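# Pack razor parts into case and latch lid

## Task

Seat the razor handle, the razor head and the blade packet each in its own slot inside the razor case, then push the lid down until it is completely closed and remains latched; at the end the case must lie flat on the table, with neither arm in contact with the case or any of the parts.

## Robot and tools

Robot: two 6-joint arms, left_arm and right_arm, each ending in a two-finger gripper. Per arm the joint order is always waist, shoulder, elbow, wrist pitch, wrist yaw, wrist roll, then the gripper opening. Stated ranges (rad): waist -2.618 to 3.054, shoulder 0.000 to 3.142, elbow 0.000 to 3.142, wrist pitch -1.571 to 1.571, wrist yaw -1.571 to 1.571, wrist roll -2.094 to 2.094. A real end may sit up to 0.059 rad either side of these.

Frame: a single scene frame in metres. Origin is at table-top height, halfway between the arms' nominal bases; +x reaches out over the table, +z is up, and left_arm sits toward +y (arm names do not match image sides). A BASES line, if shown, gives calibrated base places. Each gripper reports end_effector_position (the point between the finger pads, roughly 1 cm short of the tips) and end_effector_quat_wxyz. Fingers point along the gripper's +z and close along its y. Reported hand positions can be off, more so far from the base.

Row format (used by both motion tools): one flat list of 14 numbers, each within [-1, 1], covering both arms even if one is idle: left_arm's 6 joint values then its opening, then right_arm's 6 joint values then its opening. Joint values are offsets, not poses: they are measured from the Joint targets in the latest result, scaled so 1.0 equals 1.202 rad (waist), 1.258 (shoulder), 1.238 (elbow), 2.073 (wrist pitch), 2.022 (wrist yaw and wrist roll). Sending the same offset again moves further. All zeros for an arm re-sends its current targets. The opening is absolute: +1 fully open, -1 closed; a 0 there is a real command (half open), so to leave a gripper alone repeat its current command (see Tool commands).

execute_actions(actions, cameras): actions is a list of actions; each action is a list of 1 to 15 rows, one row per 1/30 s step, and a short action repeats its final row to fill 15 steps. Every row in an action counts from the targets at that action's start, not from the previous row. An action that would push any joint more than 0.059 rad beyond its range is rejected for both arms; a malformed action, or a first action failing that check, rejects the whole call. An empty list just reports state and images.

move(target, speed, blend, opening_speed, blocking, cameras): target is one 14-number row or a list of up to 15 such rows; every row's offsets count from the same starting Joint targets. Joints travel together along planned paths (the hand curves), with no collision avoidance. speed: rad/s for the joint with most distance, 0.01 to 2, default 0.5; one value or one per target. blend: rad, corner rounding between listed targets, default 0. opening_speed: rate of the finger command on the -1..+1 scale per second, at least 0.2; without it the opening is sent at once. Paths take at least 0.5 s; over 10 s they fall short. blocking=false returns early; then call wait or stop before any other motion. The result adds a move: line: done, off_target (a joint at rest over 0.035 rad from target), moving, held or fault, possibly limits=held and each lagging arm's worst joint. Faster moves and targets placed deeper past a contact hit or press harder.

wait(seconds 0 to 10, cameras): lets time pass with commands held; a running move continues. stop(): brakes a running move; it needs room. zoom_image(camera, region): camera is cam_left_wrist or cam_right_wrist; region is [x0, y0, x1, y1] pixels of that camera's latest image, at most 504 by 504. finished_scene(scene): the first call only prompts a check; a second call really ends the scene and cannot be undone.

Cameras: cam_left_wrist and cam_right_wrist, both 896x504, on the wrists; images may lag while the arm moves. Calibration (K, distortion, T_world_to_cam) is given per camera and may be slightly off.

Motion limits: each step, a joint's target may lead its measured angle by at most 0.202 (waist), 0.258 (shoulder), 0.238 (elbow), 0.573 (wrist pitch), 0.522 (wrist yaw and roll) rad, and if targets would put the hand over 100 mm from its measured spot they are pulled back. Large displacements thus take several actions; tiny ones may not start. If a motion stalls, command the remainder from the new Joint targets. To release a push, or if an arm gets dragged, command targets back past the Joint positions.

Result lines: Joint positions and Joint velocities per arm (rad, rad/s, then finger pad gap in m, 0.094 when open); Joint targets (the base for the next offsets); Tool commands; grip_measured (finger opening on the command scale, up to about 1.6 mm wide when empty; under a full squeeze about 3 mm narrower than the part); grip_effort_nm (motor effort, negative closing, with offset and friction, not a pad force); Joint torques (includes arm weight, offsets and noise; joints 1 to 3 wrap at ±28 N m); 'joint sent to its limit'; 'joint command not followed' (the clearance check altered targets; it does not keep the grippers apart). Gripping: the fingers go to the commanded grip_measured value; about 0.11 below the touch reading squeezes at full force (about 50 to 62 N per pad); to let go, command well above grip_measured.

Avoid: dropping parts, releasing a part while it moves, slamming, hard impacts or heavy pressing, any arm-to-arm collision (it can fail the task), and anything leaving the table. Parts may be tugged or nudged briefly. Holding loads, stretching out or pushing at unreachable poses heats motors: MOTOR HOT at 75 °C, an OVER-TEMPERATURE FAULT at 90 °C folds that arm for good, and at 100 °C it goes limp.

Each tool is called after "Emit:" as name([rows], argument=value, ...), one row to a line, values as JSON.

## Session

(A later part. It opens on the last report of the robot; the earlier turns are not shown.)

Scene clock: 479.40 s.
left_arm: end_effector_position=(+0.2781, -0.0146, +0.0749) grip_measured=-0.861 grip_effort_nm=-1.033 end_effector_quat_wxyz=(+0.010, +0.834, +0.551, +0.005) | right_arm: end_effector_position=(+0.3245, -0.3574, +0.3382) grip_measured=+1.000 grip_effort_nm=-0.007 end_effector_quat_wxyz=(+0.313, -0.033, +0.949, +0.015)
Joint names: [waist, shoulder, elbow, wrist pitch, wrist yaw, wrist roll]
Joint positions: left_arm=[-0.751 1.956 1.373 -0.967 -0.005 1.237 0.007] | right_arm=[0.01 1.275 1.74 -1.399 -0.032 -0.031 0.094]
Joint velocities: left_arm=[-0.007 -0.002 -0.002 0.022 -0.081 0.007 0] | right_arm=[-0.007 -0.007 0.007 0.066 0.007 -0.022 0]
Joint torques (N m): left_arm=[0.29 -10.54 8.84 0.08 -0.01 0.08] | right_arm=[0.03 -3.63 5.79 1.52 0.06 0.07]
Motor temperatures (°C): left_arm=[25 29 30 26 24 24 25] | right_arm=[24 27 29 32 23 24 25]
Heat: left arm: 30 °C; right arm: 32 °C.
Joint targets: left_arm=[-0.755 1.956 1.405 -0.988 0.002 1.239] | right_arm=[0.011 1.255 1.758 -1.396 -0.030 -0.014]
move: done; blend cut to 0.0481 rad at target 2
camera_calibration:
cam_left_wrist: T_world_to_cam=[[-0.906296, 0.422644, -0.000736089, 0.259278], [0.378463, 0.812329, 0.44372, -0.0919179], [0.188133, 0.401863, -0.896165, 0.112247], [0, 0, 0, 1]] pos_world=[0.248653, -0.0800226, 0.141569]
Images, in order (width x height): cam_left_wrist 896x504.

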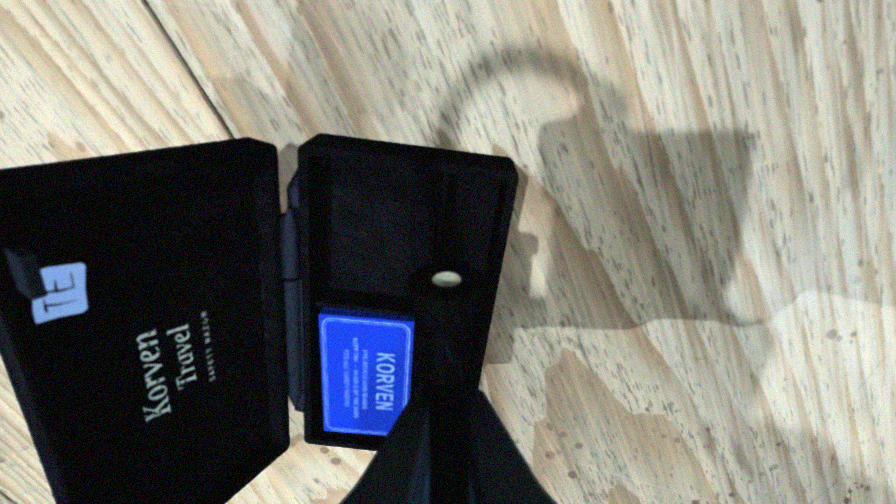

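Emit:
move(target=[0.012,0.0556,-0.0594,0.066,0,0.052,-0.98,0,0,0,0,0,0,1], speed=0.2, cameras=["cam_left_wrist"])

Emit:
zoom_image(camera="cam_left_wrist", region=[250, 50, 650, 504])

Scene clock: 500.23 s.
left_arm: end_effector_position=(+0.2838, -0.0197, +0.0482) grip_measured=-0.861 grip_effort_nm=-1.033 end_effector_quat_wxyz=(+0.012, +0.859, +0.512, +0.006) | right_arm: end_effector_position=(+0.3245, -0.3574, +0.3382) grip_measured=+1.000 grip_effort_nm=-0.007 end_effector_quat_wxyz=(+0.313, -0.033, +0.949, +0.015)
Joint names: [waist, shoulder, elbow, wrist pitch, wrist yaw, wrist roll]
Joint positions: left_arm=[-0.751 2.016 1.346 -0.873 -0.005 1.331 0.007] | right_arm=[0.01 1.275 1.74 -1.399 -0.032 -0.031 0.094]
Joint velocities: left_arm=[-0.002 -0.027 0.002 -0.037 -0.095 -0.007 -0.001] | right_arm=[-0.017 -0.002 0.002 0.051 -0.007 -0.037 0]
Joint torques (N m): left_arm=[0.36 -9.94 4.88 0.56 -0.04 0.09] | right_arm=[0.01 -3.59 5.82 1.52 0.07 0.07]
Motor temperatures (°C): left_arm=[25 30 31 26 24 24 25] | right_arm=[24 27 29 32 23 24 25]
Heat: left arm: 31 °C; right arm: 32 °C.
Joint targets: left_arm=[-0.740 2.026 1.331 -0.851 0.002 1.344] | right_arm=[0.011 1.255 1.758 -1.396 -0.030 -0.014]
move: done
camera_calibration:
cam_left_wrist: T_world_to_cam=[[-0.862834, 0.505442, -0.0067649, 0.256174], [0.450203, 0.774483, 0.444403, -0.0991538], [0.22986, 0.380401, -0.895801, 0.076985], [0, 0, 0, 1]] pos_world=[0.247979, -0.0819734, 0.114761]
Images, in order (width x height): cam_left_wrist 896x504.

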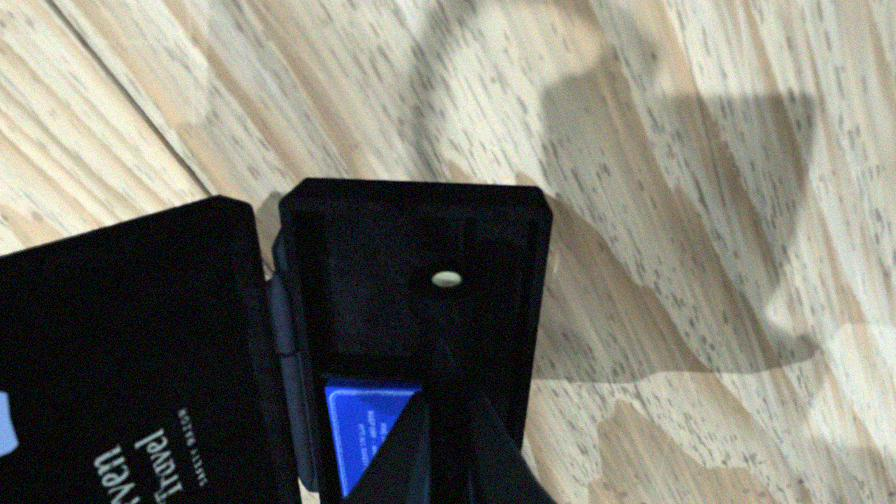

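Scaled by 1.110 from the camera's 896x504 image, which has a finer 1280x720 frame.

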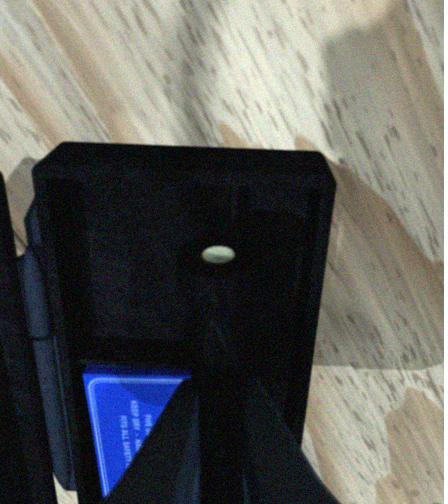

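Emit:
move(target=[-0.017,0.011,-0.033,0.012,0,0.007,-0.98,0,0,0,0,0,0,1], speed=0.2, cameras=["cam_left_wrist"])

Emit:
zoom_image(camera="cam_left_wrist", region=[250, 50, 650, 504])

Scene clock: 519.57 s.
left_arm: end_effector_position=(+0.2769, -0.0134, +0.0349) grip_measured=-0.861 grip_effort_nm=-1.028 end_effector_quat_wxyz=(+0.000, +0.863, +0.506, +0.003) | right_arm: end_effector_position=(+0.3245, -0.3574, +0.3382) grip_measured=+1.000 grip_effort_nm=-0.002 end_effector_quat_wxyz=(+0.313, -0.033, +0.949, +0.015)
Joint names: [waist, shoulder, elbow, wrist pitch, wrist yaw, wrist roll]
Joint positions: left_arm=[-0.751 2.028 1.306 -0.847 -0.005 1.345 0.007] | right_arm=[0.01 1.275 1.74 -1.399 -0.032 -0.031 0.094]
Joint velocities: left_arm=[0.002 0.007 -0.007 0.022 -0.037 -0.007 0] | right_arm=[0.017 -0.022 0.002 -0.037 -0.066 -0.022 0]
Joint torques (N m): left_arm=[-0.46 -9.88 4.64 0.46 -0.02 0.1] | right_arm=[0.08 -3.62 5.82 1.53 0.07 0.07]
Motor temperatures (°C): left_arm=[25 31 30 26 24 24 26] | right_arm=[24 27 29 32 23 24 25]
Heat: left arm: 31 °C; right arm: 32 °C.
Joint targets: left_arm=[-0.761 2.039 1.290 -0.826 0.002 1.358] | right_arm=[0.011 1.255 1.758 -1.396 -0.030 -0.014]
move: done
camera_calibration:
cam_left_wrist: T_world_to_cam=[[-0.855659, 0.517198, 0.0188273, 0.2442], [0.469398, 0.760227, 0.449133, -0.100653], [0.217978, 0.393142, -0.893267, 0.0676397], [0, 0, 0, 1]] pos_world=[0.241454, -0.0763727, 0.101029]
Images, in order (width x height): cam_left_wrist 896x504.

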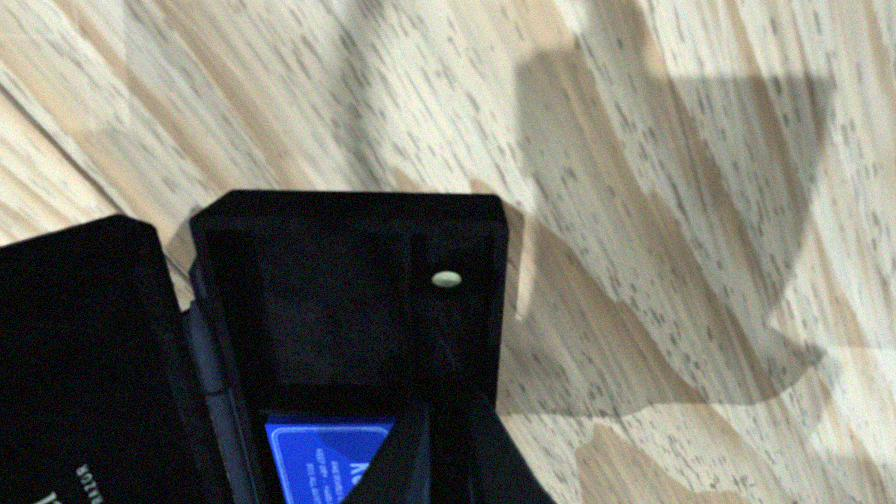

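Scaled by 1.110 from the camera's 896x504 image, which has a finer 1280x720 frame.

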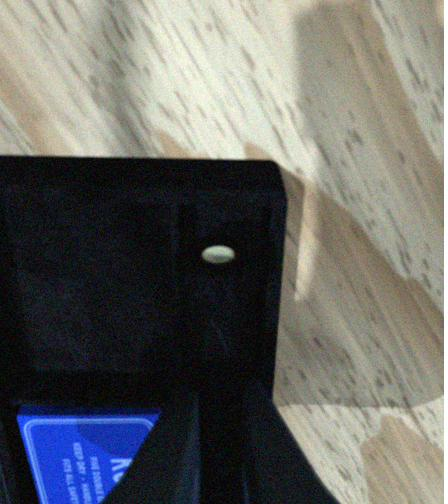

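Emit:
move(target=[-0.002,0.012,-0.016,0.008,0,0,-0.98,0,0,0,0,0,0,1], speed=0.2, cameras=["cam_left_wrist"])

Emit:
zoom_image(camera="cam_left_wrist", region=[250, 50, 650, 504])

Scene clock: 532.33 s.
left_arm: end_effector_position=(+0.2751, -0.0118, +0.0297) grip_measured=-0.861 grip_effort_nm=-1.038 end_effector_quat_wxyz=(-0.003, +0.865, +0.501, +0.002) | right_arm: end_effector_position=(+0.3245, -0.3574, +0.3382) grip_measured=+1.000 grip_effort_nm=-0.002 end_effector_quat_wxyz=(+0.313, -0.033, +0.949, +0.015)
Joint names: [waist, shoulder, elbow, wrist pitch, wrist yaw, wrist roll]
Joint positions: left_arm=[-0.751 2.034 1.292 -0.834 -0.005 1.356 0.007] | right_arm=[0.01 1.275 1.74 -1.399 -0.032 -0.031 0.094]
Joint velocities: left_arm=[-0.017 -0.007 -0.007 0.022 0.081 -0.051 0] | right_arm=[0.012 -0.017 -0.017 -0.022 0.051 0.007 0]
Joint torques (N m): left_arm=[-0.46 -9.17 3.96 0.5 -0.03 0.09] | right_arm=[0.05 -3.64 5.79 1.51 0.07 0.09]
Motor temperatures (°C): left_arm=[25 32 30 26 24 24 26] | right_arm=[24 26 29 32 23 24 25]
Heat: left arm: 32 °C; right arm: 32 °C.
Joint targets: left_arm=[-0.763 2.054 1.271 -0.810 0.002 1.358] | right_arm=[0.011 1.255 1.758 -1.396 -0.030 -0.014]
move: done
camera_calibration:
cam_left_wrist: T_world_to_cam=[[-0.849956, 0.526265, 0.0249135, 0.240249], [0.479593, 0.75327, 0.450082, -0.101653], [0.218096, 0.394498, -0.892639, 0.0627546], [0, 0, 0, 1]] pos_world=[0.239267, -0.0746189, 0.095784]
Images, in order (width x height): cam_left_wrist 896x504.

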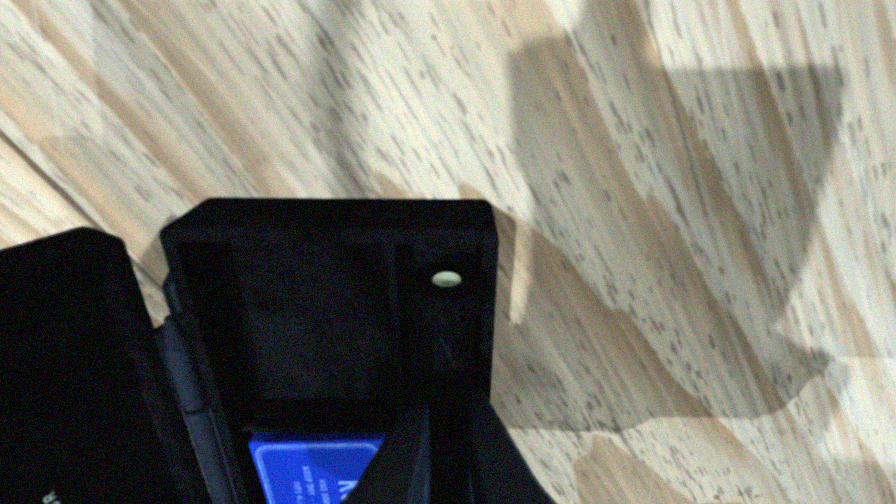

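Scaled by 1.110 from the camera's 896x504 image, which has a finer 1280x720 frame.

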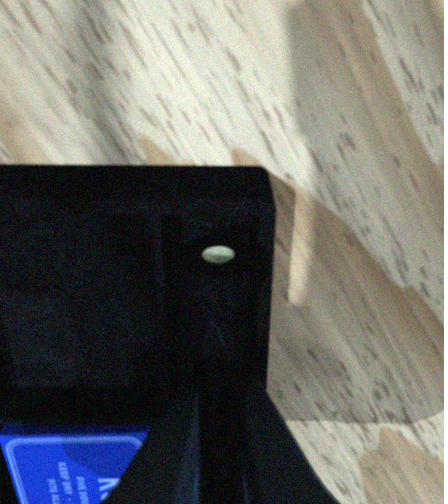

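Emit:
move(target=[0,0,0,0,0,0,-0.6,0,0,0,0,0,0,1], opening_speed=0.3, cameras=["cam_left_wrist"])

Emit:
move(target=[0.06,-0.2,0.1,0,0,0,-0.6,0,0,0,0,0,0,1], cameras=["cam_left_wrist"])

Emit:
zoom_image(camera="cam_left_wrist", region=[250, 50, 650, 504])

Scene clock: 539.90 s.
left_arm: end_effector_position=(+0.2794, -0.0146, +0.0301) grip_measured=-0.601 grip_effort_nm=0.071 end_effector_quat_wxyz=(+0.006, +0.866, +0.501, +0.007) | right_arm: end_effector_position=(+0.3245, -0.3574, +0.3382) grip_measured=+1.000 grip_effort_nm=-0.002 end_effector_quat_wxyz=(+0.313, -0.033, +0.949, +0.015)
Joint names: [waist, shoulder, elbow, wrist pitch, wrist yaw, wrist roll]
Joint positions: left_arm=[-0.751 2.034 1.294 -0.815 -0.01 1.357 0.019] | right_arm=[0.01 1.275 1.74 -1.399 -0.032 -0.031 0.094]
Joint velocities: left_arm=[-0.012 0.017 -0.002 -0.095 -0.007 -0.022 0] | right_arm=[-0.002 0.002 -0.002 0.007 -0.007 -0.066 0]
Joint torques (N m): left_arm=[-0.5 -9.17 3.99 0.33 0.02 0.1] | right_arm=[0.08 -3.62 5.78 1.52 0.06 0.08]
Motor temperatures (°C): left_arm=[25 31 30 26 24 24 26] | right_arm=[24 26 29 32 23 24 25]
Heat: left arm: 31 °C; right arm: 32 °C.
Joint targets: left_arm=[-0.763 2.054 1.271 -0.810 0.002 1.358] | right_arm=[0.011 1.255 1.758 -1.396 -0.030 -0.014]
move: done
camera_calibration:
cam_left_wrist: T_world_to_cam=[[-0.849422, 0.527695, 0.00448181, 0.245932], [0.472684, 0.75704, 0.451067, -0.0998114], [0.234633, 0.385264, -0.892479, 0.0584915], [0, 0, 0, 1]] pos_world=[0.242356, -0.0767508, 0.0961218]
Images, in order (width x height): cam_left_wrist 896x504.

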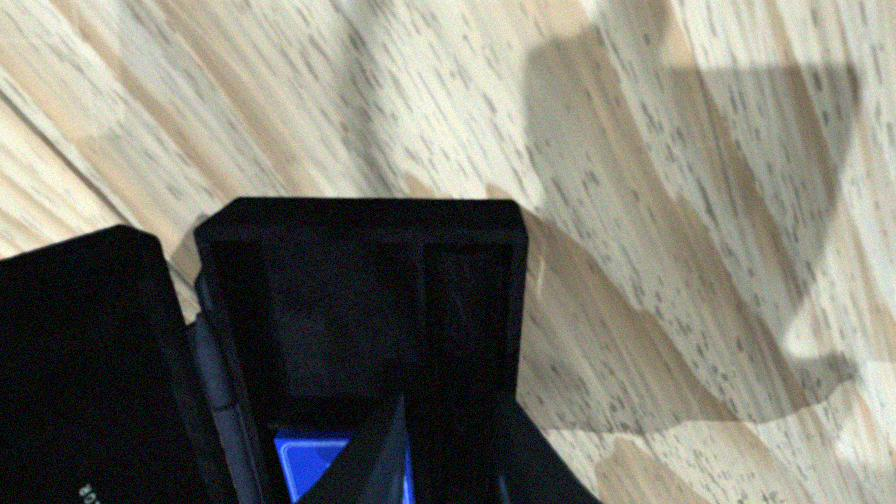

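Scene clock: 540.87 s.
left_arm: end_effector_position=(+0.3284, -0.0229, +0.1308) grip_measured=-0.601 grip_effort_nm=0.071 end_effector_quat_wxyz=(+0.143, +0.839, +0.523, +0.056) | right_arm: end_effector_position=(+0.3245, -0.3574, +0.3382) grip_measured=+1.000 grip_effort_nm=-0.002 end_effector_quat_wxyz=(+0.313, -0.033, +0.949, +0.015)
Joint names: [waist, shoulder, elbow, wrist pitch, wrist yaw, wrist roll]
Joint positions: left_arm=[-0.685 1.815 1.367 -0.815 -0.01 1.359 0.019] | right_arm=[0.01 1.275 1.74 -1.399 -0.032 -0.031 0.094]
Joint velocities: left_arm=[0.007 -0.002 -0.002 -0.051 -0.081 -0.081 -0.001] | right_arm=[0.002 -0.012 0.002 -0.037 0.022 0.007 0]
Joint torques (N m): left_arm=[0.03 -10.82 9.01 0.98 0.02 0.1] | right_arm=[0.02 -3.63 5.79 1.52 0.06 0.08]
Motor temperatures (°C): left_arm=[25 32 30 26 24 24 26] | right_arm=[24 26 29 32 23 24 25]
Heat: left arm: 32 °C; right arm: 32 °C.
Joint targets: left_arm=[-0.691 1.803 1.394 -0.810 0.002 1.358] | right_arm=[0.011 1.255 1.758 -1.396 -0.030 -0.014]
move: done
camera_calibration:
cam_left_wrist: T_world_to_cam=[[-0.849778, 0.446676, -0.279923, 0.326951], [0.326068, 0.862649, 0.386675, -0.103116], [0.414194, 0.237314, -0.878707, 0.0759023], [0, 0, 0, 1]] pos_world=[0.28002, -0.0751007, 0.19809]
Images, in order (width x height): cam_left_wrist 896x504.

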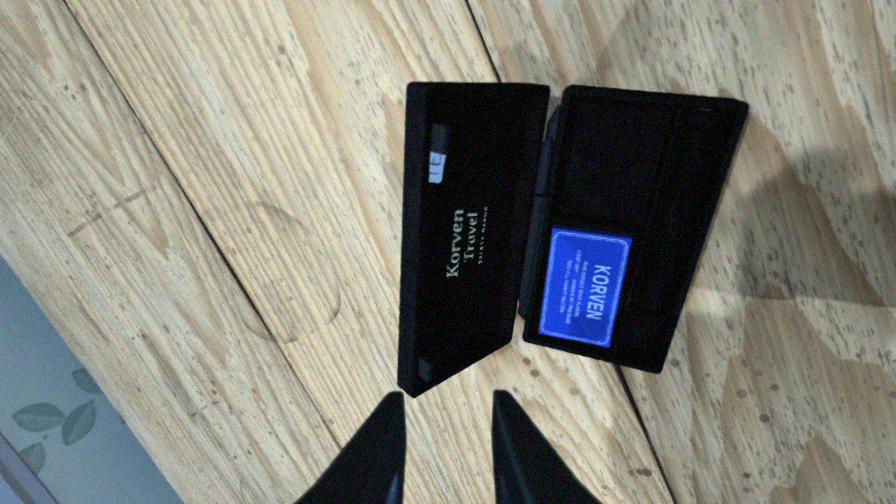

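Scaled by 1.110 from the camera's 896x504 image, which has a finer 1280x720 frame.

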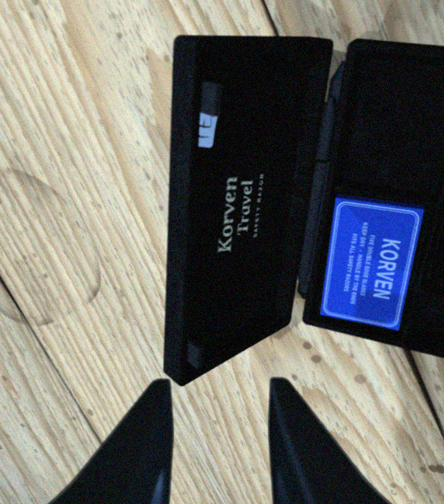

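Emit:
zoom_image(camera="cam_left_wrist", region=[520, 70, 770, 390])

Scaled by 1.575 from the camera's 896x504 image, which has a finer 1280x720 frame.

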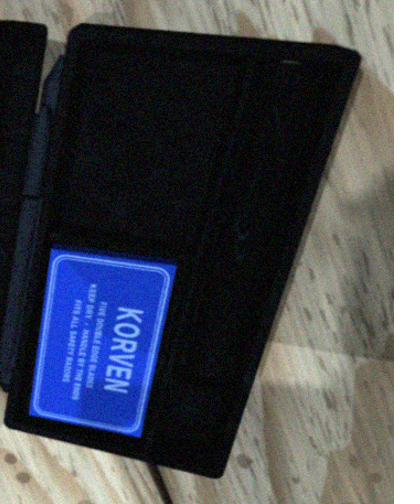

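Emit:
move(target=[0.7,-0.5,0,0,0,0,-1,0,0,0,0,0,0,0], cameras=[], speed=0.9)

Emit:
move(target=[0,0,0,0,0,0,-1,0.5366,0.493,-0.18,0.08,0.014,0.383,0], cameras=["cam_right_wrist"])

Scene clock: 577.77 s.
left_arm: end_effector_position=(+0.3529, +0.2887, +0.3666) grip_measured=-0.993 grip_effort_nm=-0.359 end_effector_quat_wxyz=(+0.325, +0.498, +0.738, +0.318) | right_arm: end_effector_position=(+0.3245, -0.3574, +0.3382) grip_measured=+0.002 grip_effort_nm=-0.110 end_effector_quat_wxyz=(+0.313, -0.027, +0.949, +0.017)
Joint names: [waist, shoulder, elbow, wrist pitch, wrist yaw, wrist roll]
Joint positions: left_arm=[0.155 1.178 1.367 -0.815 -0.008 1.362 0] | right_arm=[0.01 1.275 1.74 -1.399 -0.032 -0.019 0.047]
Joint velocities: left_arm=[0.032 0.002 0.002 -0.081 -0.007 -0.022 0] | right_arm=[0.017 -0.012 0.007 -0.037 0.022 -0.007 0]
Joint torques (N m): left_arm=[0.17 -3.7 9.18 2.09 0.03 0.04] | right_arm=[0.03 -3.6 5.75 1.53 0.06 0.08]
Motor temperatures (°C): left_arm=[25 33 32 27 24 24 25] | right_arm=[24 26 29 32 23 24 25]
Heat: left arm: 33 °C; right arm: 32 °C.
Joint targets: left_arm=[0.150 1.174 1.394 -0.810 0.002 1.358] | right_arm=[0.011 1.255 1.758 -1.396 -0.030 -0.014]
move: done
No camera images: "cameras" was empty.

Scene clock: 580.10 s.
left_arm: end_effector_position=(+0.3529, +0.2887, +0.3666) grip_measured=-0.993 grip_effort_nm=-0.359 end_effector_quat_wxyz=(+0.325, +0.498, +0.738, +0.318) | right_arm: end_effector_position=(+0.3050, -0.1528, +0.1003) grip_measured=+0.002 grip_effort_nm=-0.115 end_effector_quat_wxyz=(-0.019, +0.030, +0.999, -0.004)
Joint names: [waist, shoulder, elbow, wrist pitch, wrist yaw, wrist roll]
Joint positions: left_arm=[0.155 1.178 1.367 -0.815 -0.008 1.362 0] | right_arm=[0.663 1.879 1.541 -1.267 -0.02 0.742 0.047]
Joint velocities: left_arm=[0.007 0.002 -0.002 0.007 -0.037 0.022 0] | right_arm=[-0.012 0.007 -0.002 0.022 -0.051 0.007 -0.001]
Joint torques (N m): left_arm=[0.17 -4 9.13 2.03 0.01 0.04] | right_arm=[-0.16 -8.34 4.23 0.72 0.11 0.09]
Motor temperatures (°C): left_arm=[25 32 32 27 24 24 25] | right_arm=[24 26 29 32 23 24 25]
Heat: left arm: 32 °C; right arm: 32 °C.
Joint targets: left_arm=[0.150 1.174 1.394 -0.810 0.002 1.358] | right_arm=[0.656 1.875 1.535 -1.230 -0.001 0.760]
move: off_target (right_arm); right_arm: the wrist pitch is farthest, 0.037 rad from its target
camera_calibration:
cam_right_wrist: T_world_to_cam=[[-0.0699258, -0.997552, -0.000150294, -0.12989], [-0.886988, 0.0621066, 0.457598, 0.273577], [-0.456468, 0.0321312, -0.889159, 0.32429], [0, 0, 0, 1]] pos_world=[0.381605, -0.156983, 0.163138]
Images, in order (width x height): cam_right_wrist 896x504.

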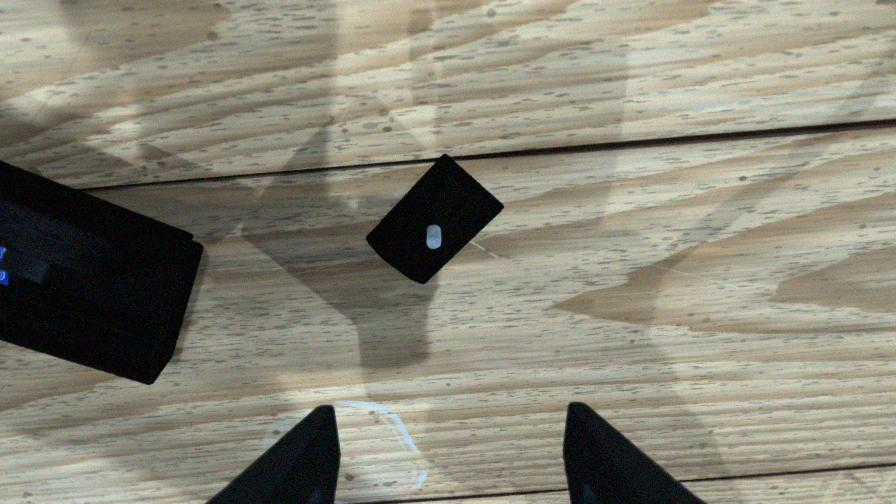

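Emit:
move(target=[0,0,0,0,0,0,-1,-0.0117,0.05,-0.1,0.1,0,0,-0.4], speed=0.3, cameras=["cam_right_wrist"])

Scene clock: 603.30 s.
left_arm: end_effector_position=(+0.3529, +0.2887, +0.3666) grip_measured=-0.993 grip_effort_nm=-0.354 end_effector_quat_wxyz=(+0.325, +0.498, +0.738, +0.318) | right_arm: end_effector_position=(+0.3164, -0.1470, +0.0522) grip_measured=-0.398 grip_effort_nm=-0.115 end_effector_quat_wxyz=(-0.008, +0.035, +0.999, +0.006)
Joint names: [waist, shoulder, elbow, wrist pitch, wrist yaw, wrist roll]
Joint positions: left_arm=[0.155 1.178 1.367 -0.815 -0.008 1.362 0] | right_arm=[0.655 1.933 1.42 -1.063 -0.02 0.744 0.028]
Joint velocities: left_arm=[-0.002 0.002 0.007 0.051 -0.022 -0.007 0] | right_arm=[-0.022 0.007 -0.017 -0.022 -0.037 -0.022 0]
Joint torques (N m): left_arm=[0.16 -3.84 9.13 2.03 0.04 0.05] | right_arm=[-0.54 -7.91 3.85 0.75 0.11 0.07]
Motor temperatures (°C): left_arm=[25 30 32 29 24 24 25] | right_arm=[24 29 29 29 23 24 25]
Heat: left arm: 32 °C; right arm: 29 °C.
Joint targets: left_arm=[0.150 1.174 1.394 -0.810 0.002 1.358] | right_arm=[0.642 1.938 1.412 -1.023 -0.001 0.760]
move: off_target (right_arm); right_arm: the wrist pitch is farthest, 0.040 rad from its target
camera_calibration:
cam_right_wrist: T_world_to_cam=[[-0.0788738, -0.996683, -0.0200296, -0.119338], [-0.896584, 0.0621402, 0.438493, 0.309414], [-0.435794, 0.0525438, -0.898512, 0.283494], [0, 0, 0, 1]] pos_world=[0.391547, -0.153065, 0.116657]
Images, in order (width x height): cam_right_wrist 896x504.

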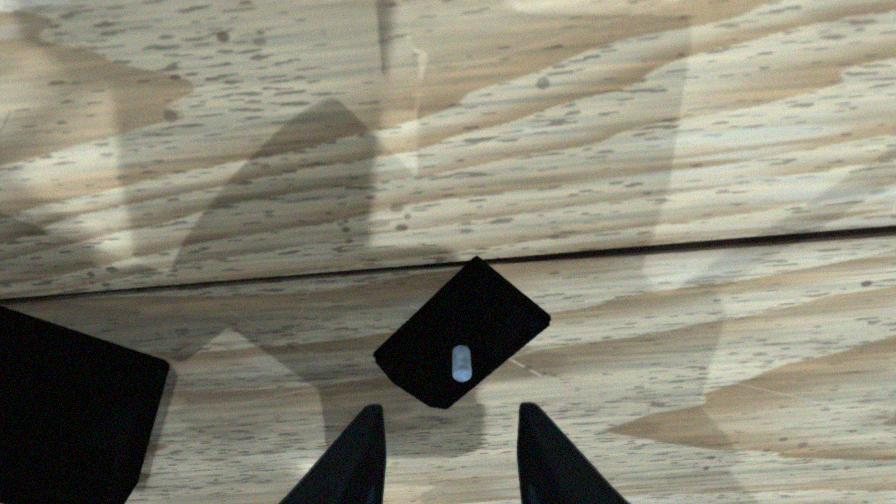

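Emit:
move(target=[0,0,0,0,0,0,-1,-0.009,0.027,-0.037,0.0385,0,0,-0.4], speed=0.2, cameras=["cam_right_wrist"])

Scene clock: 618.03 s.
left_arm: end_effector_position=(+0.3529, +0.2887, +0.3666) grip_measured=-0.993 grip_effort_nm=-0.364 end_effector_quat_wxyz=(+0.325, +0.498, +0.738, +0.318) | right_arm: end_effector_position=(+0.3206, -0.1486, +0.0303) grip_measured=-0.398 grip_effort_nm=-0.115 end_effector_quat_wxyz=(-0.008, +0.040, +0.999, +0.006)
Joint names: [waist, shoulder, elbow, wrist pitch, wrist yaw, wrist roll]
Joint positions: left_arm=[0.155 1.178 1.367 -0.815 -0.008 1.362 0] | right_arm=[0.645 1.965 1.374 -0.983 -0.02 0.744 0.028]
Joint velocities: left_arm=[0.002 0.012 -0.012 -0.066 -0.007 0.051 -0.001] | right_arm=[0.012 -0.017 0.002 -0.007 -0.022 -0.022 -0.001]
Joint torques (N m): left_arm=[0.21 -3.84 9.21 2.06 0.02 0.05] | right_arm=[-0.51 -8.03 3.77 0.82 0.11 0.08]
Motor temperatures (°C): left_arm=[25 29 33 30 24 24 25] | right_arm=[24 30 28 29 23 24 25]
Heat: left arm: 33 °C; right arm: 30 °C.
Joint targets: left_arm=[0.150 1.174 1.394 -0.810 0.002 1.358] | right_arm=[0.631 1.972 1.366 -0.943 -0.001 0.760]
move: off_target (right_arm); right_arm: the wrist pitch is farthest, 0.040 rad from its target
camera_calibration:
cam_right_wrist: T_world_to_cam=[[-0.0895464, -0.99576, -0.0210786, -0.117444], [-0.896394, 0.07135, 0.437477, 0.324185], [-0.434118, 0.0580693, -0.898982, 0.265993], [0, 0, 0, 1]] pos_world=[0.395553, -0.155523, 0.0948237]
Images, in order (width x height): cam_right_wrist 896x504.

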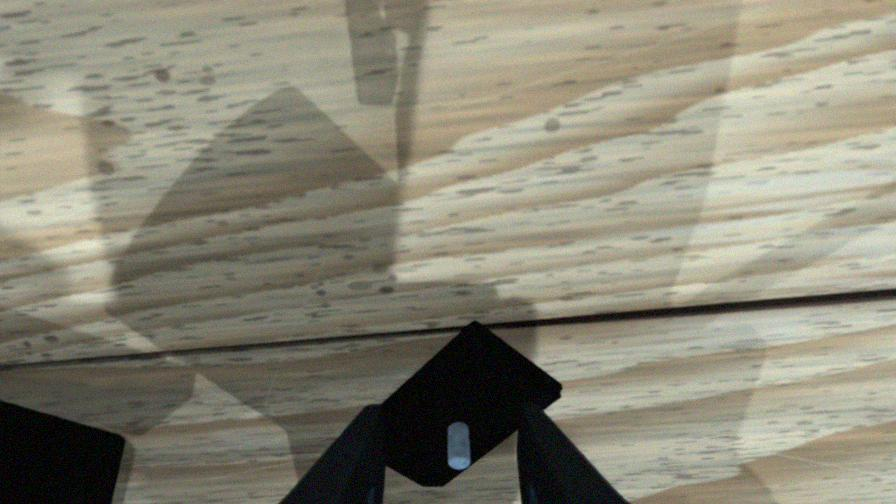

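Emit:
move(target=[0,0,0,0,0,0,-1,0,0,0,0,0,0,-0.98], opening_speed=0.4, cameras=["cam_right_wrist"])

Scene clock: 623.60 s.
left_arm: end_effector_position=(+0.3529, +0.2887, +0.3666) grip_measured=-0.993 grip_effort_nm=-0.354 end_effector_quat_wxyz=(+0.325, +0.498, +0.738, +0.318) | right_arm: end_effector_position=(+0.3209, -0.1483, +0.0303) grip_measured=-0.974 grip_effort_nm=-0.344 end_effector_quat_wxyz=(-0.007, +0.040, +0.999, +0.007)
Joint names: [waist, shoulder, elbow, wrist pitch, wrist yaw, wrist roll]
Joint positions: left_arm=[0.155 1.178 1.367 -0.815 -0.008 1.362 0] | right_arm=[0.645 1.965 1.374 -0.981 -0.02 0.744 0.001]
Joint velocities: left_arm=[0.002 -0.017 0.012 -0.066 0.037 0.051 0] | right_arm=[0.022 0.007 -0.007 0.037 -0.007 -0.007 -0.001]
Joint torques (N m): left_arm=[0.14 -3.92 9.25 2.06 0.02 0.05] | right_arm=[-0.53 -7.99 3.79 0.8 0.12 0.08]
Motor temperatures (°C): left_arm=[25 29 33 30 24 24 25] | right_arm=[24 30 28 29 23 24 25]
Heat: left arm: 33 °C; right arm: 30 °C.
Joint targets: left_arm=[0.150 1.174 1.394 -0.810 0.002 1.358] | right_arm=[0.631 1.972 1.366 -0.943 -0.001 0.760]
move: off_target (right_arm); right_arm: the wrist pitch is farthest, 0.038 rad from its target
camera_calibration:
cam_right_wrist: T_world_to_cam=[[-0.0895203, -0.995739, -0.0221277, -0.117157], [-0.896922, 0.0709372, 0.436461, 0.324577], [-0.433032, 0.0589189, -0.899451, 0.2659], [0, 0, 0, 1]] pos_world=[0.395776, -0.155349, 0.0949063]
Images, in order (width x height): cam_right_wrist 896x504.

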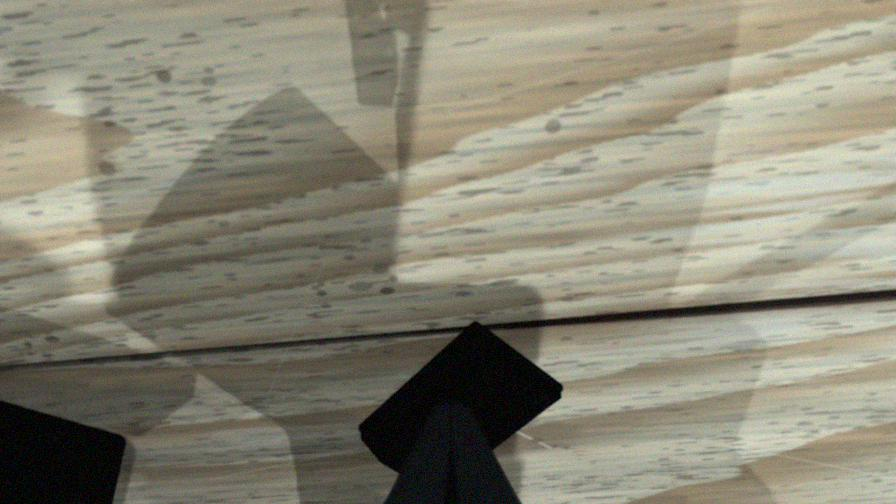

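Emit:
move(target=[0,0,0,0,0,0,-1,0,0,0,0,0,0,-0.5], opening_speed=1.5, cameras=[])

Emit:
move(target=[0,0,0,0,0,0,-1,0.007,-0.008,-0.022,0.004,0,0,-0.5], speed=0.2, cameras=["cam_right_wrist"])

Scene clock: 638.00 s.
left_arm: end_effector_position=(+0.3529, +0.2887, +0.3666) grip_measured=-0.993 grip_effort_nm=-0.359 end_effector_quat_wxyz=(+0.325, +0.498, +0.738, +0.318) | right_arm: end_effector_position=(+0.3209, -0.1483, +0.0303) grip_measured=-0.502 grip_effort_nm=0.115 end_effector_quat_wxyz=(-0.007, +0.040, +0.999, +0.007)
Joint names: [waist, shoulder, elbow, wrist pitch, wrist yaw, wrist roll]
Joint positions: left_arm=[0.155 1.178 1.367 -0.815 -0.008 1.362 0] | right_arm=[0.645 1.965 1.374 -0.981 -0.02 0.744 0.023]
Joint velocities: left_arm=[0.002 0.012 0.012 -0.007 -0.051 -0.022 -0.001] | right_arm=[-0.032 -0.012 -0.012 -0.022 0.022 -0.037 0]
Joint torques (N m): left_arm=[0.01 -3.86 9.14 2.04 -0.01 0.05] | right_arm=[-0.54 -8.03 3.79 0.78 0.11 0.08]
Motor temperatures (°C): left_arm=[25 29 33 30 24 24 24] | right_arm=[24 29 28 28 23 24 25]
Heat: left arm: 33 °C; right arm: 29 °C.
Joint targets: left_arm=[0.150 1.174 1.394 -0.810 0.002 1.358] | right_arm=[0.631 1.972 1.366 -0.943 -0.001 0.760]
move: off_target (right_arm); right_arm: the wrist pitch is farthest, 0.038 rad from its target
No camera images: "cameras" was empty.

Scene clock: 638.87 s.
left_arm: end_effector_position=(+0.3529, +0.2887, +0.3666) grip_measured=-0.993 grip_effort_nm=-0.359 end_effector_quat_wxyz=(+0.325, +0.498, +0.738, +0.318) | right_arm: end_effector_position=(+0.3157, -0.1524, +0.0242) grip_measured=-0.502 grip_effort_nm=0.115 end_effector_quat_wxyz=(-0.014, +0.040, +0.999, +0.001)
Joint names: [waist, shoulder, elbow, wrist pitch, wrist yaw, wrist roll]
Joint positions: left_arm=[0.155 1.178 1.367 -0.815 -0.008 1.362 0] | right_arm=[0.645 1.965 1.348 -0.972 -0.02 0.744 0.023]
Joint velocities: left_arm=[-0.002 -0.017 -0.007 0.066 -0.051 -0.022 0] | right_arm=[-0.002 -0.002 -0.002 -0.007 -0.022 0.007 -0.001]
Joint torques (N m): left_arm=[0.23 -3.86 9.22 2.04 0 0.07] | right_arm=[0.13 -8.7 3.58 0.73 0.11 0.09]
Motor temperatures (°C): left_arm=[25 28 33 30 24 24 24] | right_arm=[24 29 28 28 23 24 25]
Heat: left arm: 33 °C; right arm: 29 °C.
Joint targets: left_arm=[0.150 1.174 1.394 -0.810 0.002 1.358] | right_arm=[0.639 1.962 1.339 -0.935 -0.001 0.760]
move: off_target (right_arm); right_arm: the wrist pitch is farthest, 0.038 rad from its target
camera_calibration:
cam_right_wrist: T_world_to_cam=[[-0.0897378, -0.995909, -0.0105861, -0.122], [-0.891046, 0.0755313, 0.447584, 0.32148], [-0.444953, 0.0495979, -0.894179, 0.260638], [0, 0, 0, 1]] pos_world=[0.391477, -0.15871, 0.0878762]
Images, in order (width x height): cam_right_wrist 896x504.

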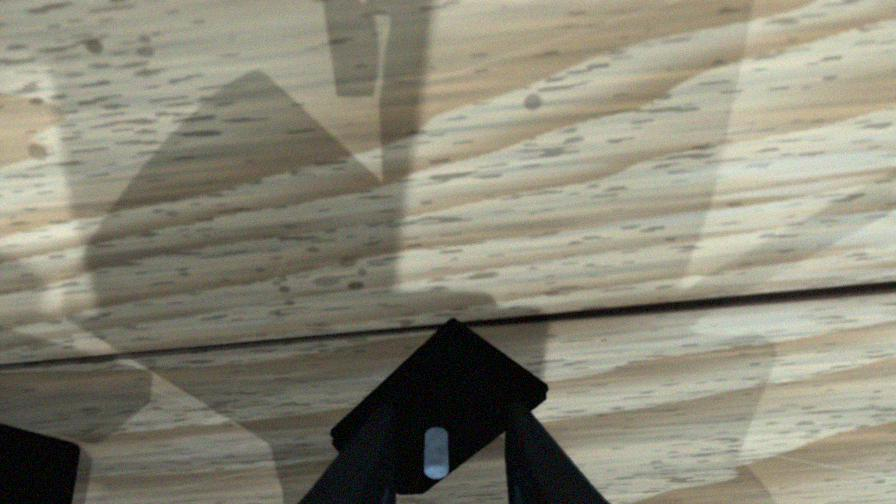

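Emit:
move(target=[0,0,0,0,0,0,-1,0,0,0,0,0,0,-0.98], opening_speed=0.4, cameras=["cam_right_wrist"])

Scene clock: 647.47 s.
left_arm: end_effector_position=(+0.3529, +0.2887, +0.3666) grip_measured=-0.993 grip_effort_nm=-0.359 end_effector_quat_wxyz=(+0.325, +0.498, +0.738, +0.318) | right_arm: end_effector_position=(+0.3157, -0.1524, +0.0242) grip_measured=-0.980 grip_effort_nm=-0.466 end_effector_quat_wxyz=(-0.014, +0.040, +0.999, +0.001)
Joint names: [waist, shoulder, elbow, wrist pitch, wrist yaw, wrist roll]
Joint positions: left_arm=[0.155 1.178 1.367 -0.815 -0.008 1.362 0] | right_arm=[0.645 1.965 1.348 -0.972 -0.02 0.744 0.001]
Joint velocities: left_arm=[0.012 -0.017 0.012 -0.051 0.022 -0.022 -0.001] | right_arm=[-0.007 0.007 -0.002 0.007 -0.007 -0.051 -0.002]
Joint torques (N m): left_arm=[-0.03 -3.86 9.16 2.04 0.02 0.06] | right_arm=[0.14 -8.72 3.63 0.73 0.08 0.07]
Motor temperatures (°C): left_arm=[25 28 33 31 24 24 24] | right_arm=[24 30 28 28 23 24 25]
Heat: left arm: 33 °C; right arm: 30 °C.
Joint targets: left_arm=[0.150 1.174 1.394 -0.810 0.002 1.358] | right_arm=[0.639 1.962 1.339 -0.935 -0.001 0.760]
move: off_target (right_arm); right_arm: the wrist pitch is farthest, 0.037 rad from its target
camera_calibration:
cam_right_wrist: T_world_to_cam=[[-0.0897378, -0.995909, -0.0105861, -0.122], [-0.891046, 0.0755313, 0.447584, 0.32148], [-0.444953, 0.0495979, -0.894179, 0.260638], [0, 0, 0, 1]] pos_world=[0.391477, -0.15871, 0.0878762]
Images, in order (width x height): cam_right_wrist 896x504.

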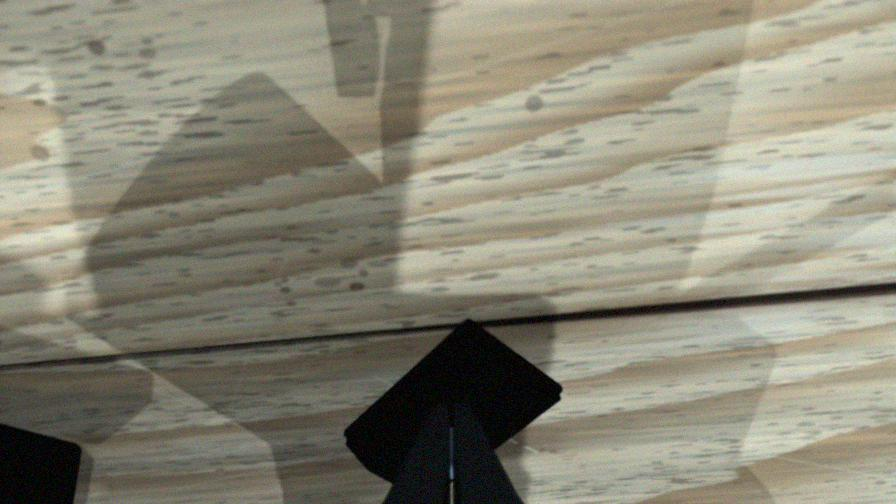

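Emit:
move(target=[0,0,0,0,0,0,-1,0,0,0,0,0,0,-1], cameras=[])

Emit:
move(target=[0,0,0,0,0,0,-1,0,-0.12,0,0,0,0,-1], cameras=["cam_right_wrist"], speed=0.3)

Scene clock: 652.73 s.
left_arm: end_effector_position=(+0.3529, +0.2887, +0.3666) grip_measured=-0.993 grip_effort_nm=-0.359 end_effector_quat_wxyz=(+0.325, +0.498, +0.738, +0.318) | right_arm: end_effector_position=(+0.3157, -0.1524, +0.0242) grip_measured=-0.982 grip_effort_nm=-0.979 end_effector_quat_wxyz=(-0.014, +0.040, +0.999, +0.001)
Joint names: [waist, shoulder, elbow, wrist pitch, wrist yaw, wrist roll]
Joint positions: left_arm=[0.155 1.178 1.367 -0.815 -0.008 1.362 0] | right_arm=[0.645 1.965 1.348 -0.972 -0.02 0.744 0.001]
Joint velocities: left_arm=[-0.027 0.002 -0.012 -0.022 0.081 0.022 -0.001] | right_arm=[-0.012 -0.002 -0.002 0.007 -0.007 0.037 0]
Joint torques (N m): left_arm=[0.09 -3.82 9.22 2.03 0.02 0.04] | right_arm=[0.13 -8.7 3.6 0.75 0.11 0.09]
Motor temperatures (°C): left_arm=[25 28 33 31 24 24 24] | right_arm=[24 30 28 28 23 24 26]
Heat: left arm: 33 °C; right arm: 30 °C.
Joint targets: left_arm=[0.150 1.174 1.394 -0.810 0.002 1.358] | right_arm=[0.639 1.962 1.339 -0.935 -0.001 0.760]
move: off_target (right_arm); right_arm: the wrist pitch is farthest, 0.037 rad from its target
No camera images: "cameras" was empty.

Scene clock: 653.60 s.
left_arm: end_effector_position=(+0.3529, +0.2887, +0.3666) grip_measured=-0.993 grip_effort_nm=-0.359 end_effector_quat_wxyz=(+0.325, +0.498, +0.738, +0.318) | right_arm: end_effector_position=(+0.3228, -0.1468, +0.0630) grip_measured=-0.982 grip_effort_nm=-0.979 end_effector_quat_wxyz=(+0.031, +0.040, +0.998, +0.039)
Joint names: [waist, shoulder, elbow, wrist pitch, wrist yaw, wrist roll]
Joint positions: left_arm=[0.155 1.178 1.367 -0.815 -0.008 1.362 0] | right_arm=[0.645 1.849 1.346 -0.971 -0.02 0.744 0.001]
Joint velocities: left_arm=[0.012 0.022 -0.002 -0.081 -0.037 -0.022 0.001] | right_arm=[-0.007 -0.002 0.007 0.007 -0.081 -0.022 -0.001]
Joint torques (N m): left_arm=[0.16 -4 9.07 2.02 0.01 0.06] | right_arm=[0.18 -10.95 4.16 0.91 0.11 0.08]
Motor temperatures (°C): left_arm=[25 28 33 31 24 24 24] | right_arm=[24 30 28 28 23 24 26]
Heat: left arm: 33 °C; right arm: 30 °C.
Joint targets: left_arm=[0.150 1.174 1.394 -0.810 0.002 1.358] | right_arm=[0.639 1.811 1.339 -0.935 -0.001 0.760]
move: off_target (right_arm); right_arm: the shoulder is farthest, 0.038 rad from its target
camera_calibration:
cam_right_wrist: T_world_to_cam=[[-0.0851094, -0.99229, -0.0900894, -0.111368], [-0.928556, 0.0462046, 0.368306, 0.322832], [-0.361304, 0.114999, -0.925329, 0.282773], [0, 0, 0, 1]] pos_world=[0.392456, -0.157945, 0.132724]
Images, in order (width x height): cam_right_wrist 896x504.

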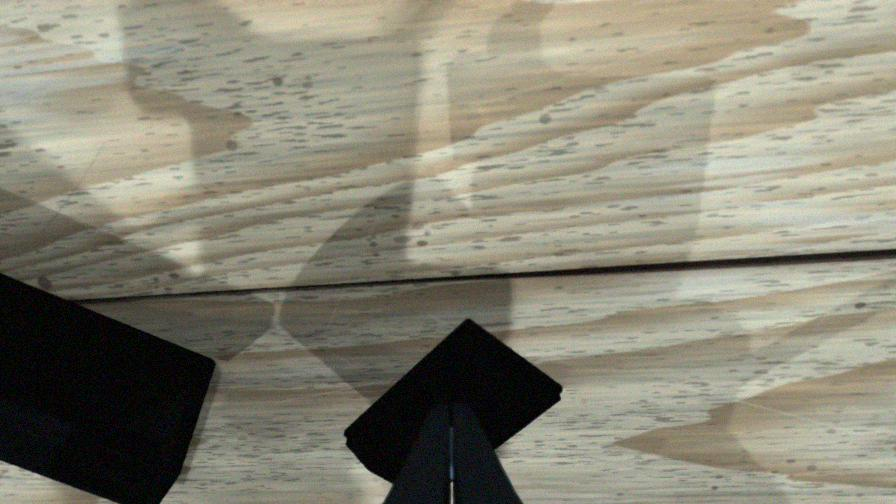

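Emit:
move([
  [0,0,0,0,0,0,-1,0,-0.05,0.3,-0.1,0,-0.4,-1],
  [0,0,0,0,0,0,-1,0.167,0.33,0.656,-0.226,0,-0.8175,-1],
], blend=0.2, cameras=["cam_right_wrist"], speed=0.5)

Emit:
zoom_image(camera="cam_right_wrist", region=[250, 50, 700, 504])

Scene clock: 677.93 s.
left_arm: end_effector_position=(+0.3529, +0.2887, +0.3666) grip_measured=-0.993 grip_effort_nm=-0.364 end_effector_quat_wxyz=(+0.325, +0.498, +0.738, +0.318) | right_arm: end_effector_position=(+0.3339, -0.0301, +0.1157) grip_measured=-0.982 grip_effort_nm=-0.974 end_effector_quat_wxyz=(-0.040, +0.762, -0.646, +0.000)
Joint names: [waist, shoulder, elbow, wrist pitch, wrist yaw, wrist roll]
Joint positions: left_arm=[0.155 1.178 1.367 -0.815 -0.008 1.362 0] | right_arm=[0.843 2.22 2.104 -1.374 -0.001 -0.875 0.001]
Joint velocities: left_arm=[0.007 -0.007 -0.002 -0.037 0.037 0.066 0.001] | right_arm=[-0.022 -0.007 -0.002 -0.022 0.081 -0.066 -0.001]
Joint torques (N m): left_arm=[0.1 -3.9 9.24 2.03 0.01 0.06] | right_arm=[0.31 -10.39 9.1 0.32 0.04 -0.1]
Motor temperatures (°C): left_arm=[25 28 33 31 24 24 24] | right_arm=[24 32 29 28 23 24 27]
Heat: left arm: 33 °C; right arm: 32 °C.
Joint targets: left_arm=[0.150 1.174 1.394 -0.810 0.002 1.358] | right_arm=[0.840 2.226 2.151 -1.403 -0.001 -0.893]
move: off_target (right_arm); right_arm: the elbow is farthest, 0.047 rad from its target
camera_calibration:
cam_right_wrist: T_world_to_cam=[[0.986716, 0.154139, 0.0513058, -0.329645], [0.124178, -0.919259, 0.373554, -0.0728536], [0.104743, -0.362221, -0.926188, 0.152248], [0, 0, 0, 1]] pos_world=[0.318366, 0.038987, 0.185137]
Images, in order (width x height): cam_right_wrist 896x504.

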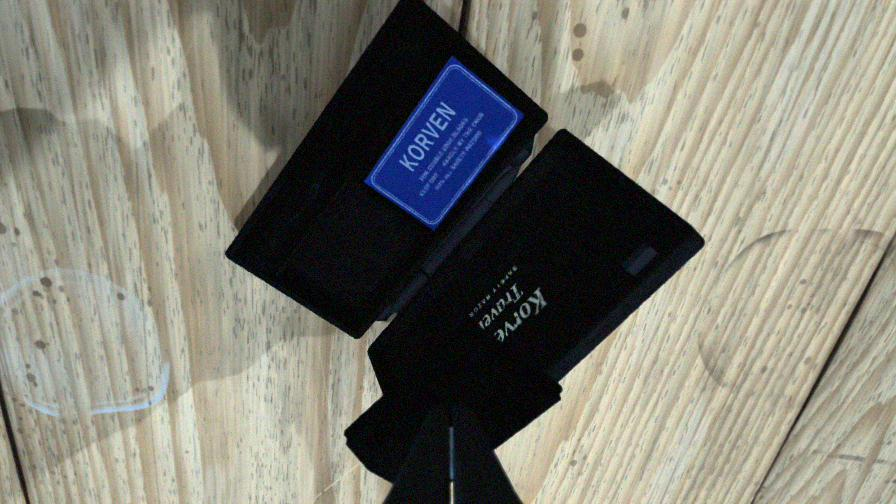

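Scaled by 1.110 from the camera's 896x504 image, which has a finer 1280x720 frame.

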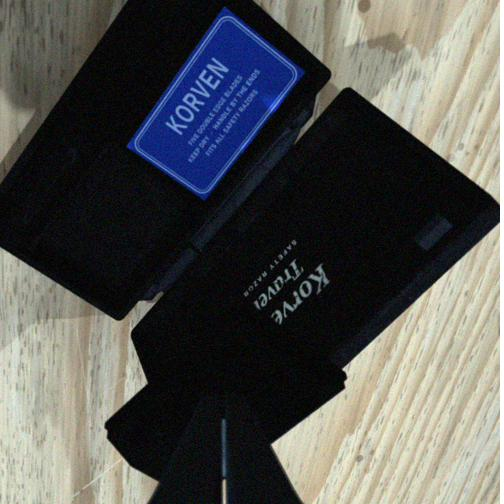

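Emit:
move([
  [0,0,0,0,0,0,-1,0.041,-0.014,-0.07,-0.005,0,0.003,-1],
  [0,0,0,0,0,0,-1,0.041,-0.004,-0.214,0.11,0,0.003,-1],
], cameras=["cam_right_wrist"], speed=0.3)

Emit:
zoom_image(camera="cam_right_wrist", region=[200, 50, 650, 504])

Scene clock: 713.40 s.
left_arm: end_effector_position=(+0.3529, +0.2887, +0.3666) grip_measured=-0.993 grip_effort_nm=-0.359 end_effector_quat_wxyz=(+0.325, +0.498, +0.738, +0.318) | right_arm: end_effector_position=(+0.3093, -0.0250, +0.0625) grip_measured=-0.982 grip_effort_nm=-0.974 end_effector_quat_wxyz=(-0.015, +0.780, -0.626, +0.001)
Joint names: [waist, shoulder, elbow, wrist pitch, wrist yaw, wrist roll]
Joint positions: left_arm=[0.155 1.178 1.367 -0.815 -0.008 1.362 0] | right_arm=[0.895 2.22 1.895 -1.216 0.003 -0.876 0.001]
Joint velocities: left_arm=[-0.007 0.012 0.007 -0.11 -0.022 -0.037 0.001] | right_arm=[0.007 -0.002 -0.002 0.007 -0.081 -0.007 0.001]
Joint torques (N m): left_arm=[0.05 -3.9 9.17 2.05 0.01 0.06] | right_arm=[0.06 -10.73 4.05 0.86 0.01 -0.07]
Motor temperatures (°C): left_arm=[25 28 33 32 24 24 24] | right_arm=[24 34 29 26 23 24 27]
Heat: left arm: 33 °C; right arm: 34 °C.
Joint targets: left_arm=[0.150 1.174 1.394 -0.810 0.002 1.358] | right_arm=[0.889 2.221 1.886 -1.175 -0.001 -0.887]
move: off_target (right_arm); right_arm: the wrist pitch is farthest, 0.041 rad from its target
camera_calibration:
cam_right_wrist: T_world_to_cam=[[0.977989, 0.208059, 0.0158108, -0.297151], [0.183717, -0.894536, 0.407496, -0.0651273], [0.0989264, -0.395622, -0.91307, 0.107555], [0, 0, 0, 1]] pos_world=[0.291936, 0.0461174, 0.129443]
Images, in order (width x height): cam_right_wrist 896x504.

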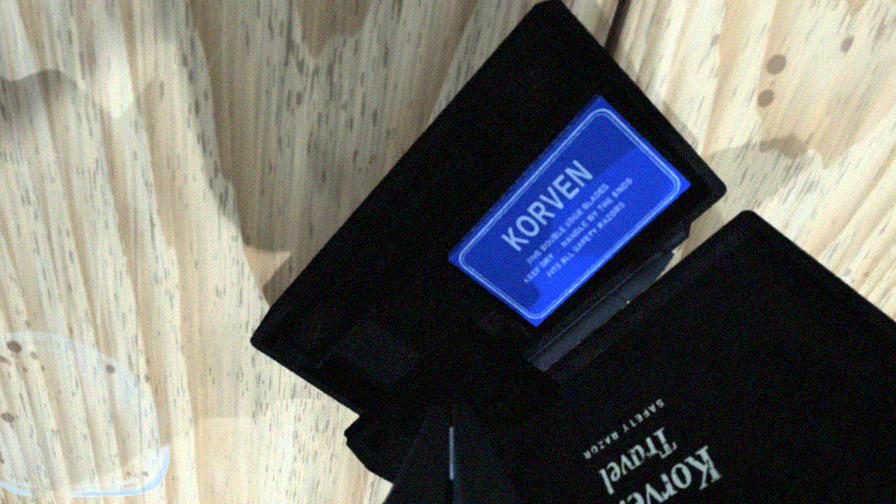

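Scaled by 1.110 from the camera's 896x504 image, which has a finer 1280x720 frame.

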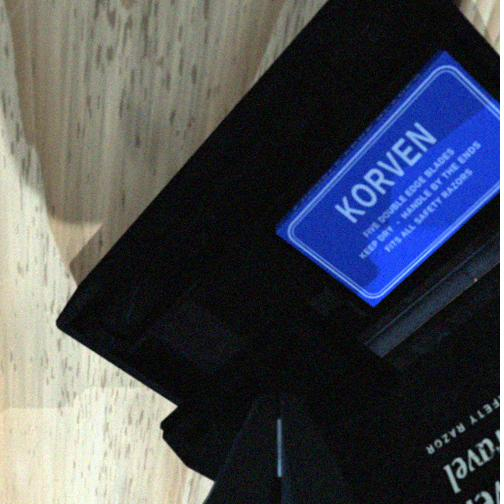

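Emit:
move(target=[0,0,0,0,0,0,-1,0.006,0.028,-0.05,-0.063,0,-0.01,-1], speed=0.2, cameras=["cam_right_wrist"])

Scene clock: 741.17 s.
left_arm: end_effector_position=(+0.3529, +0.2887, +0.3666) grip_measured=-0.993 grip_effort_nm=-0.364 end_effector_quat_wxyz=(+0.325, +0.498, +0.738, +0.318) | right_arm: end_effector_position=(+0.2920, -0.0475, +0.0404) grip_measured=-0.982 grip_effort_nm=-0.979 end_effector_quat_wxyz=(+0.046, +0.783, -0.620, +0.002)
Joint names: [waist, shoulder, elbow, wrist pitch, wrist yaw, wrist roll]
Joint positions: left_arm=[0.155 1.178 1.367 -0.815 -0.008 1.362 0] | right_arm=[0.895 2.241 1.838 -1.261 0.003 -0.888 0.001]
Joint velocities: left_arm=[0.012 -0.007 -0.002 0.022 -0.022 0.007 0] | right_arm=[-0.022 0.007 -0.002 0.022 -0.007 -0.037 0]
Joint torques (N m): left_arm=[0.05 -3.86 9.18 2.06 0.01 0.04] | right_arm=[0.61 -9.61 3.37 -0.07 0.01 -0.11]
Motor temperatures (°C): left_arm=[25 28 33 33 24 24 24] | right_arm=[24 35 29 26 23 24 28]
Heat: left arm: 33 °C; right arm: 35 °C.
Joint targets: left_arm=[0.150 1.174 1.394 -0.810 0.002 1.358] | right_arm=[0.896 2.256 1.824 -1.306 -0.001 -0.907]
move: off_target (right_arm); right_arm: the wrist pitch is farthest, 0.045 rad from its target
camera_calibration:
cam_right_wrist: T_world_to_cam=[[0.973019, 0.21701, -0.0783656, -0.269451], [0.227758, -0.849094, 0.476619, -0.0865716], [0.0368914, -0.481607, -0.87561, 0.0927297], [0, 0, 0, 1]] pos_world=[0.278478, 0.0296255, 0.101341]
Images, in order (width x height): cam_right_wrist 896x504.

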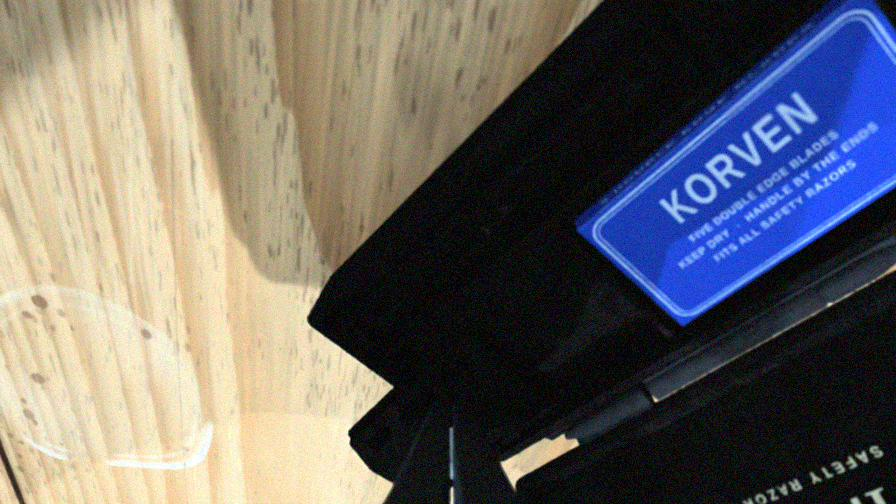

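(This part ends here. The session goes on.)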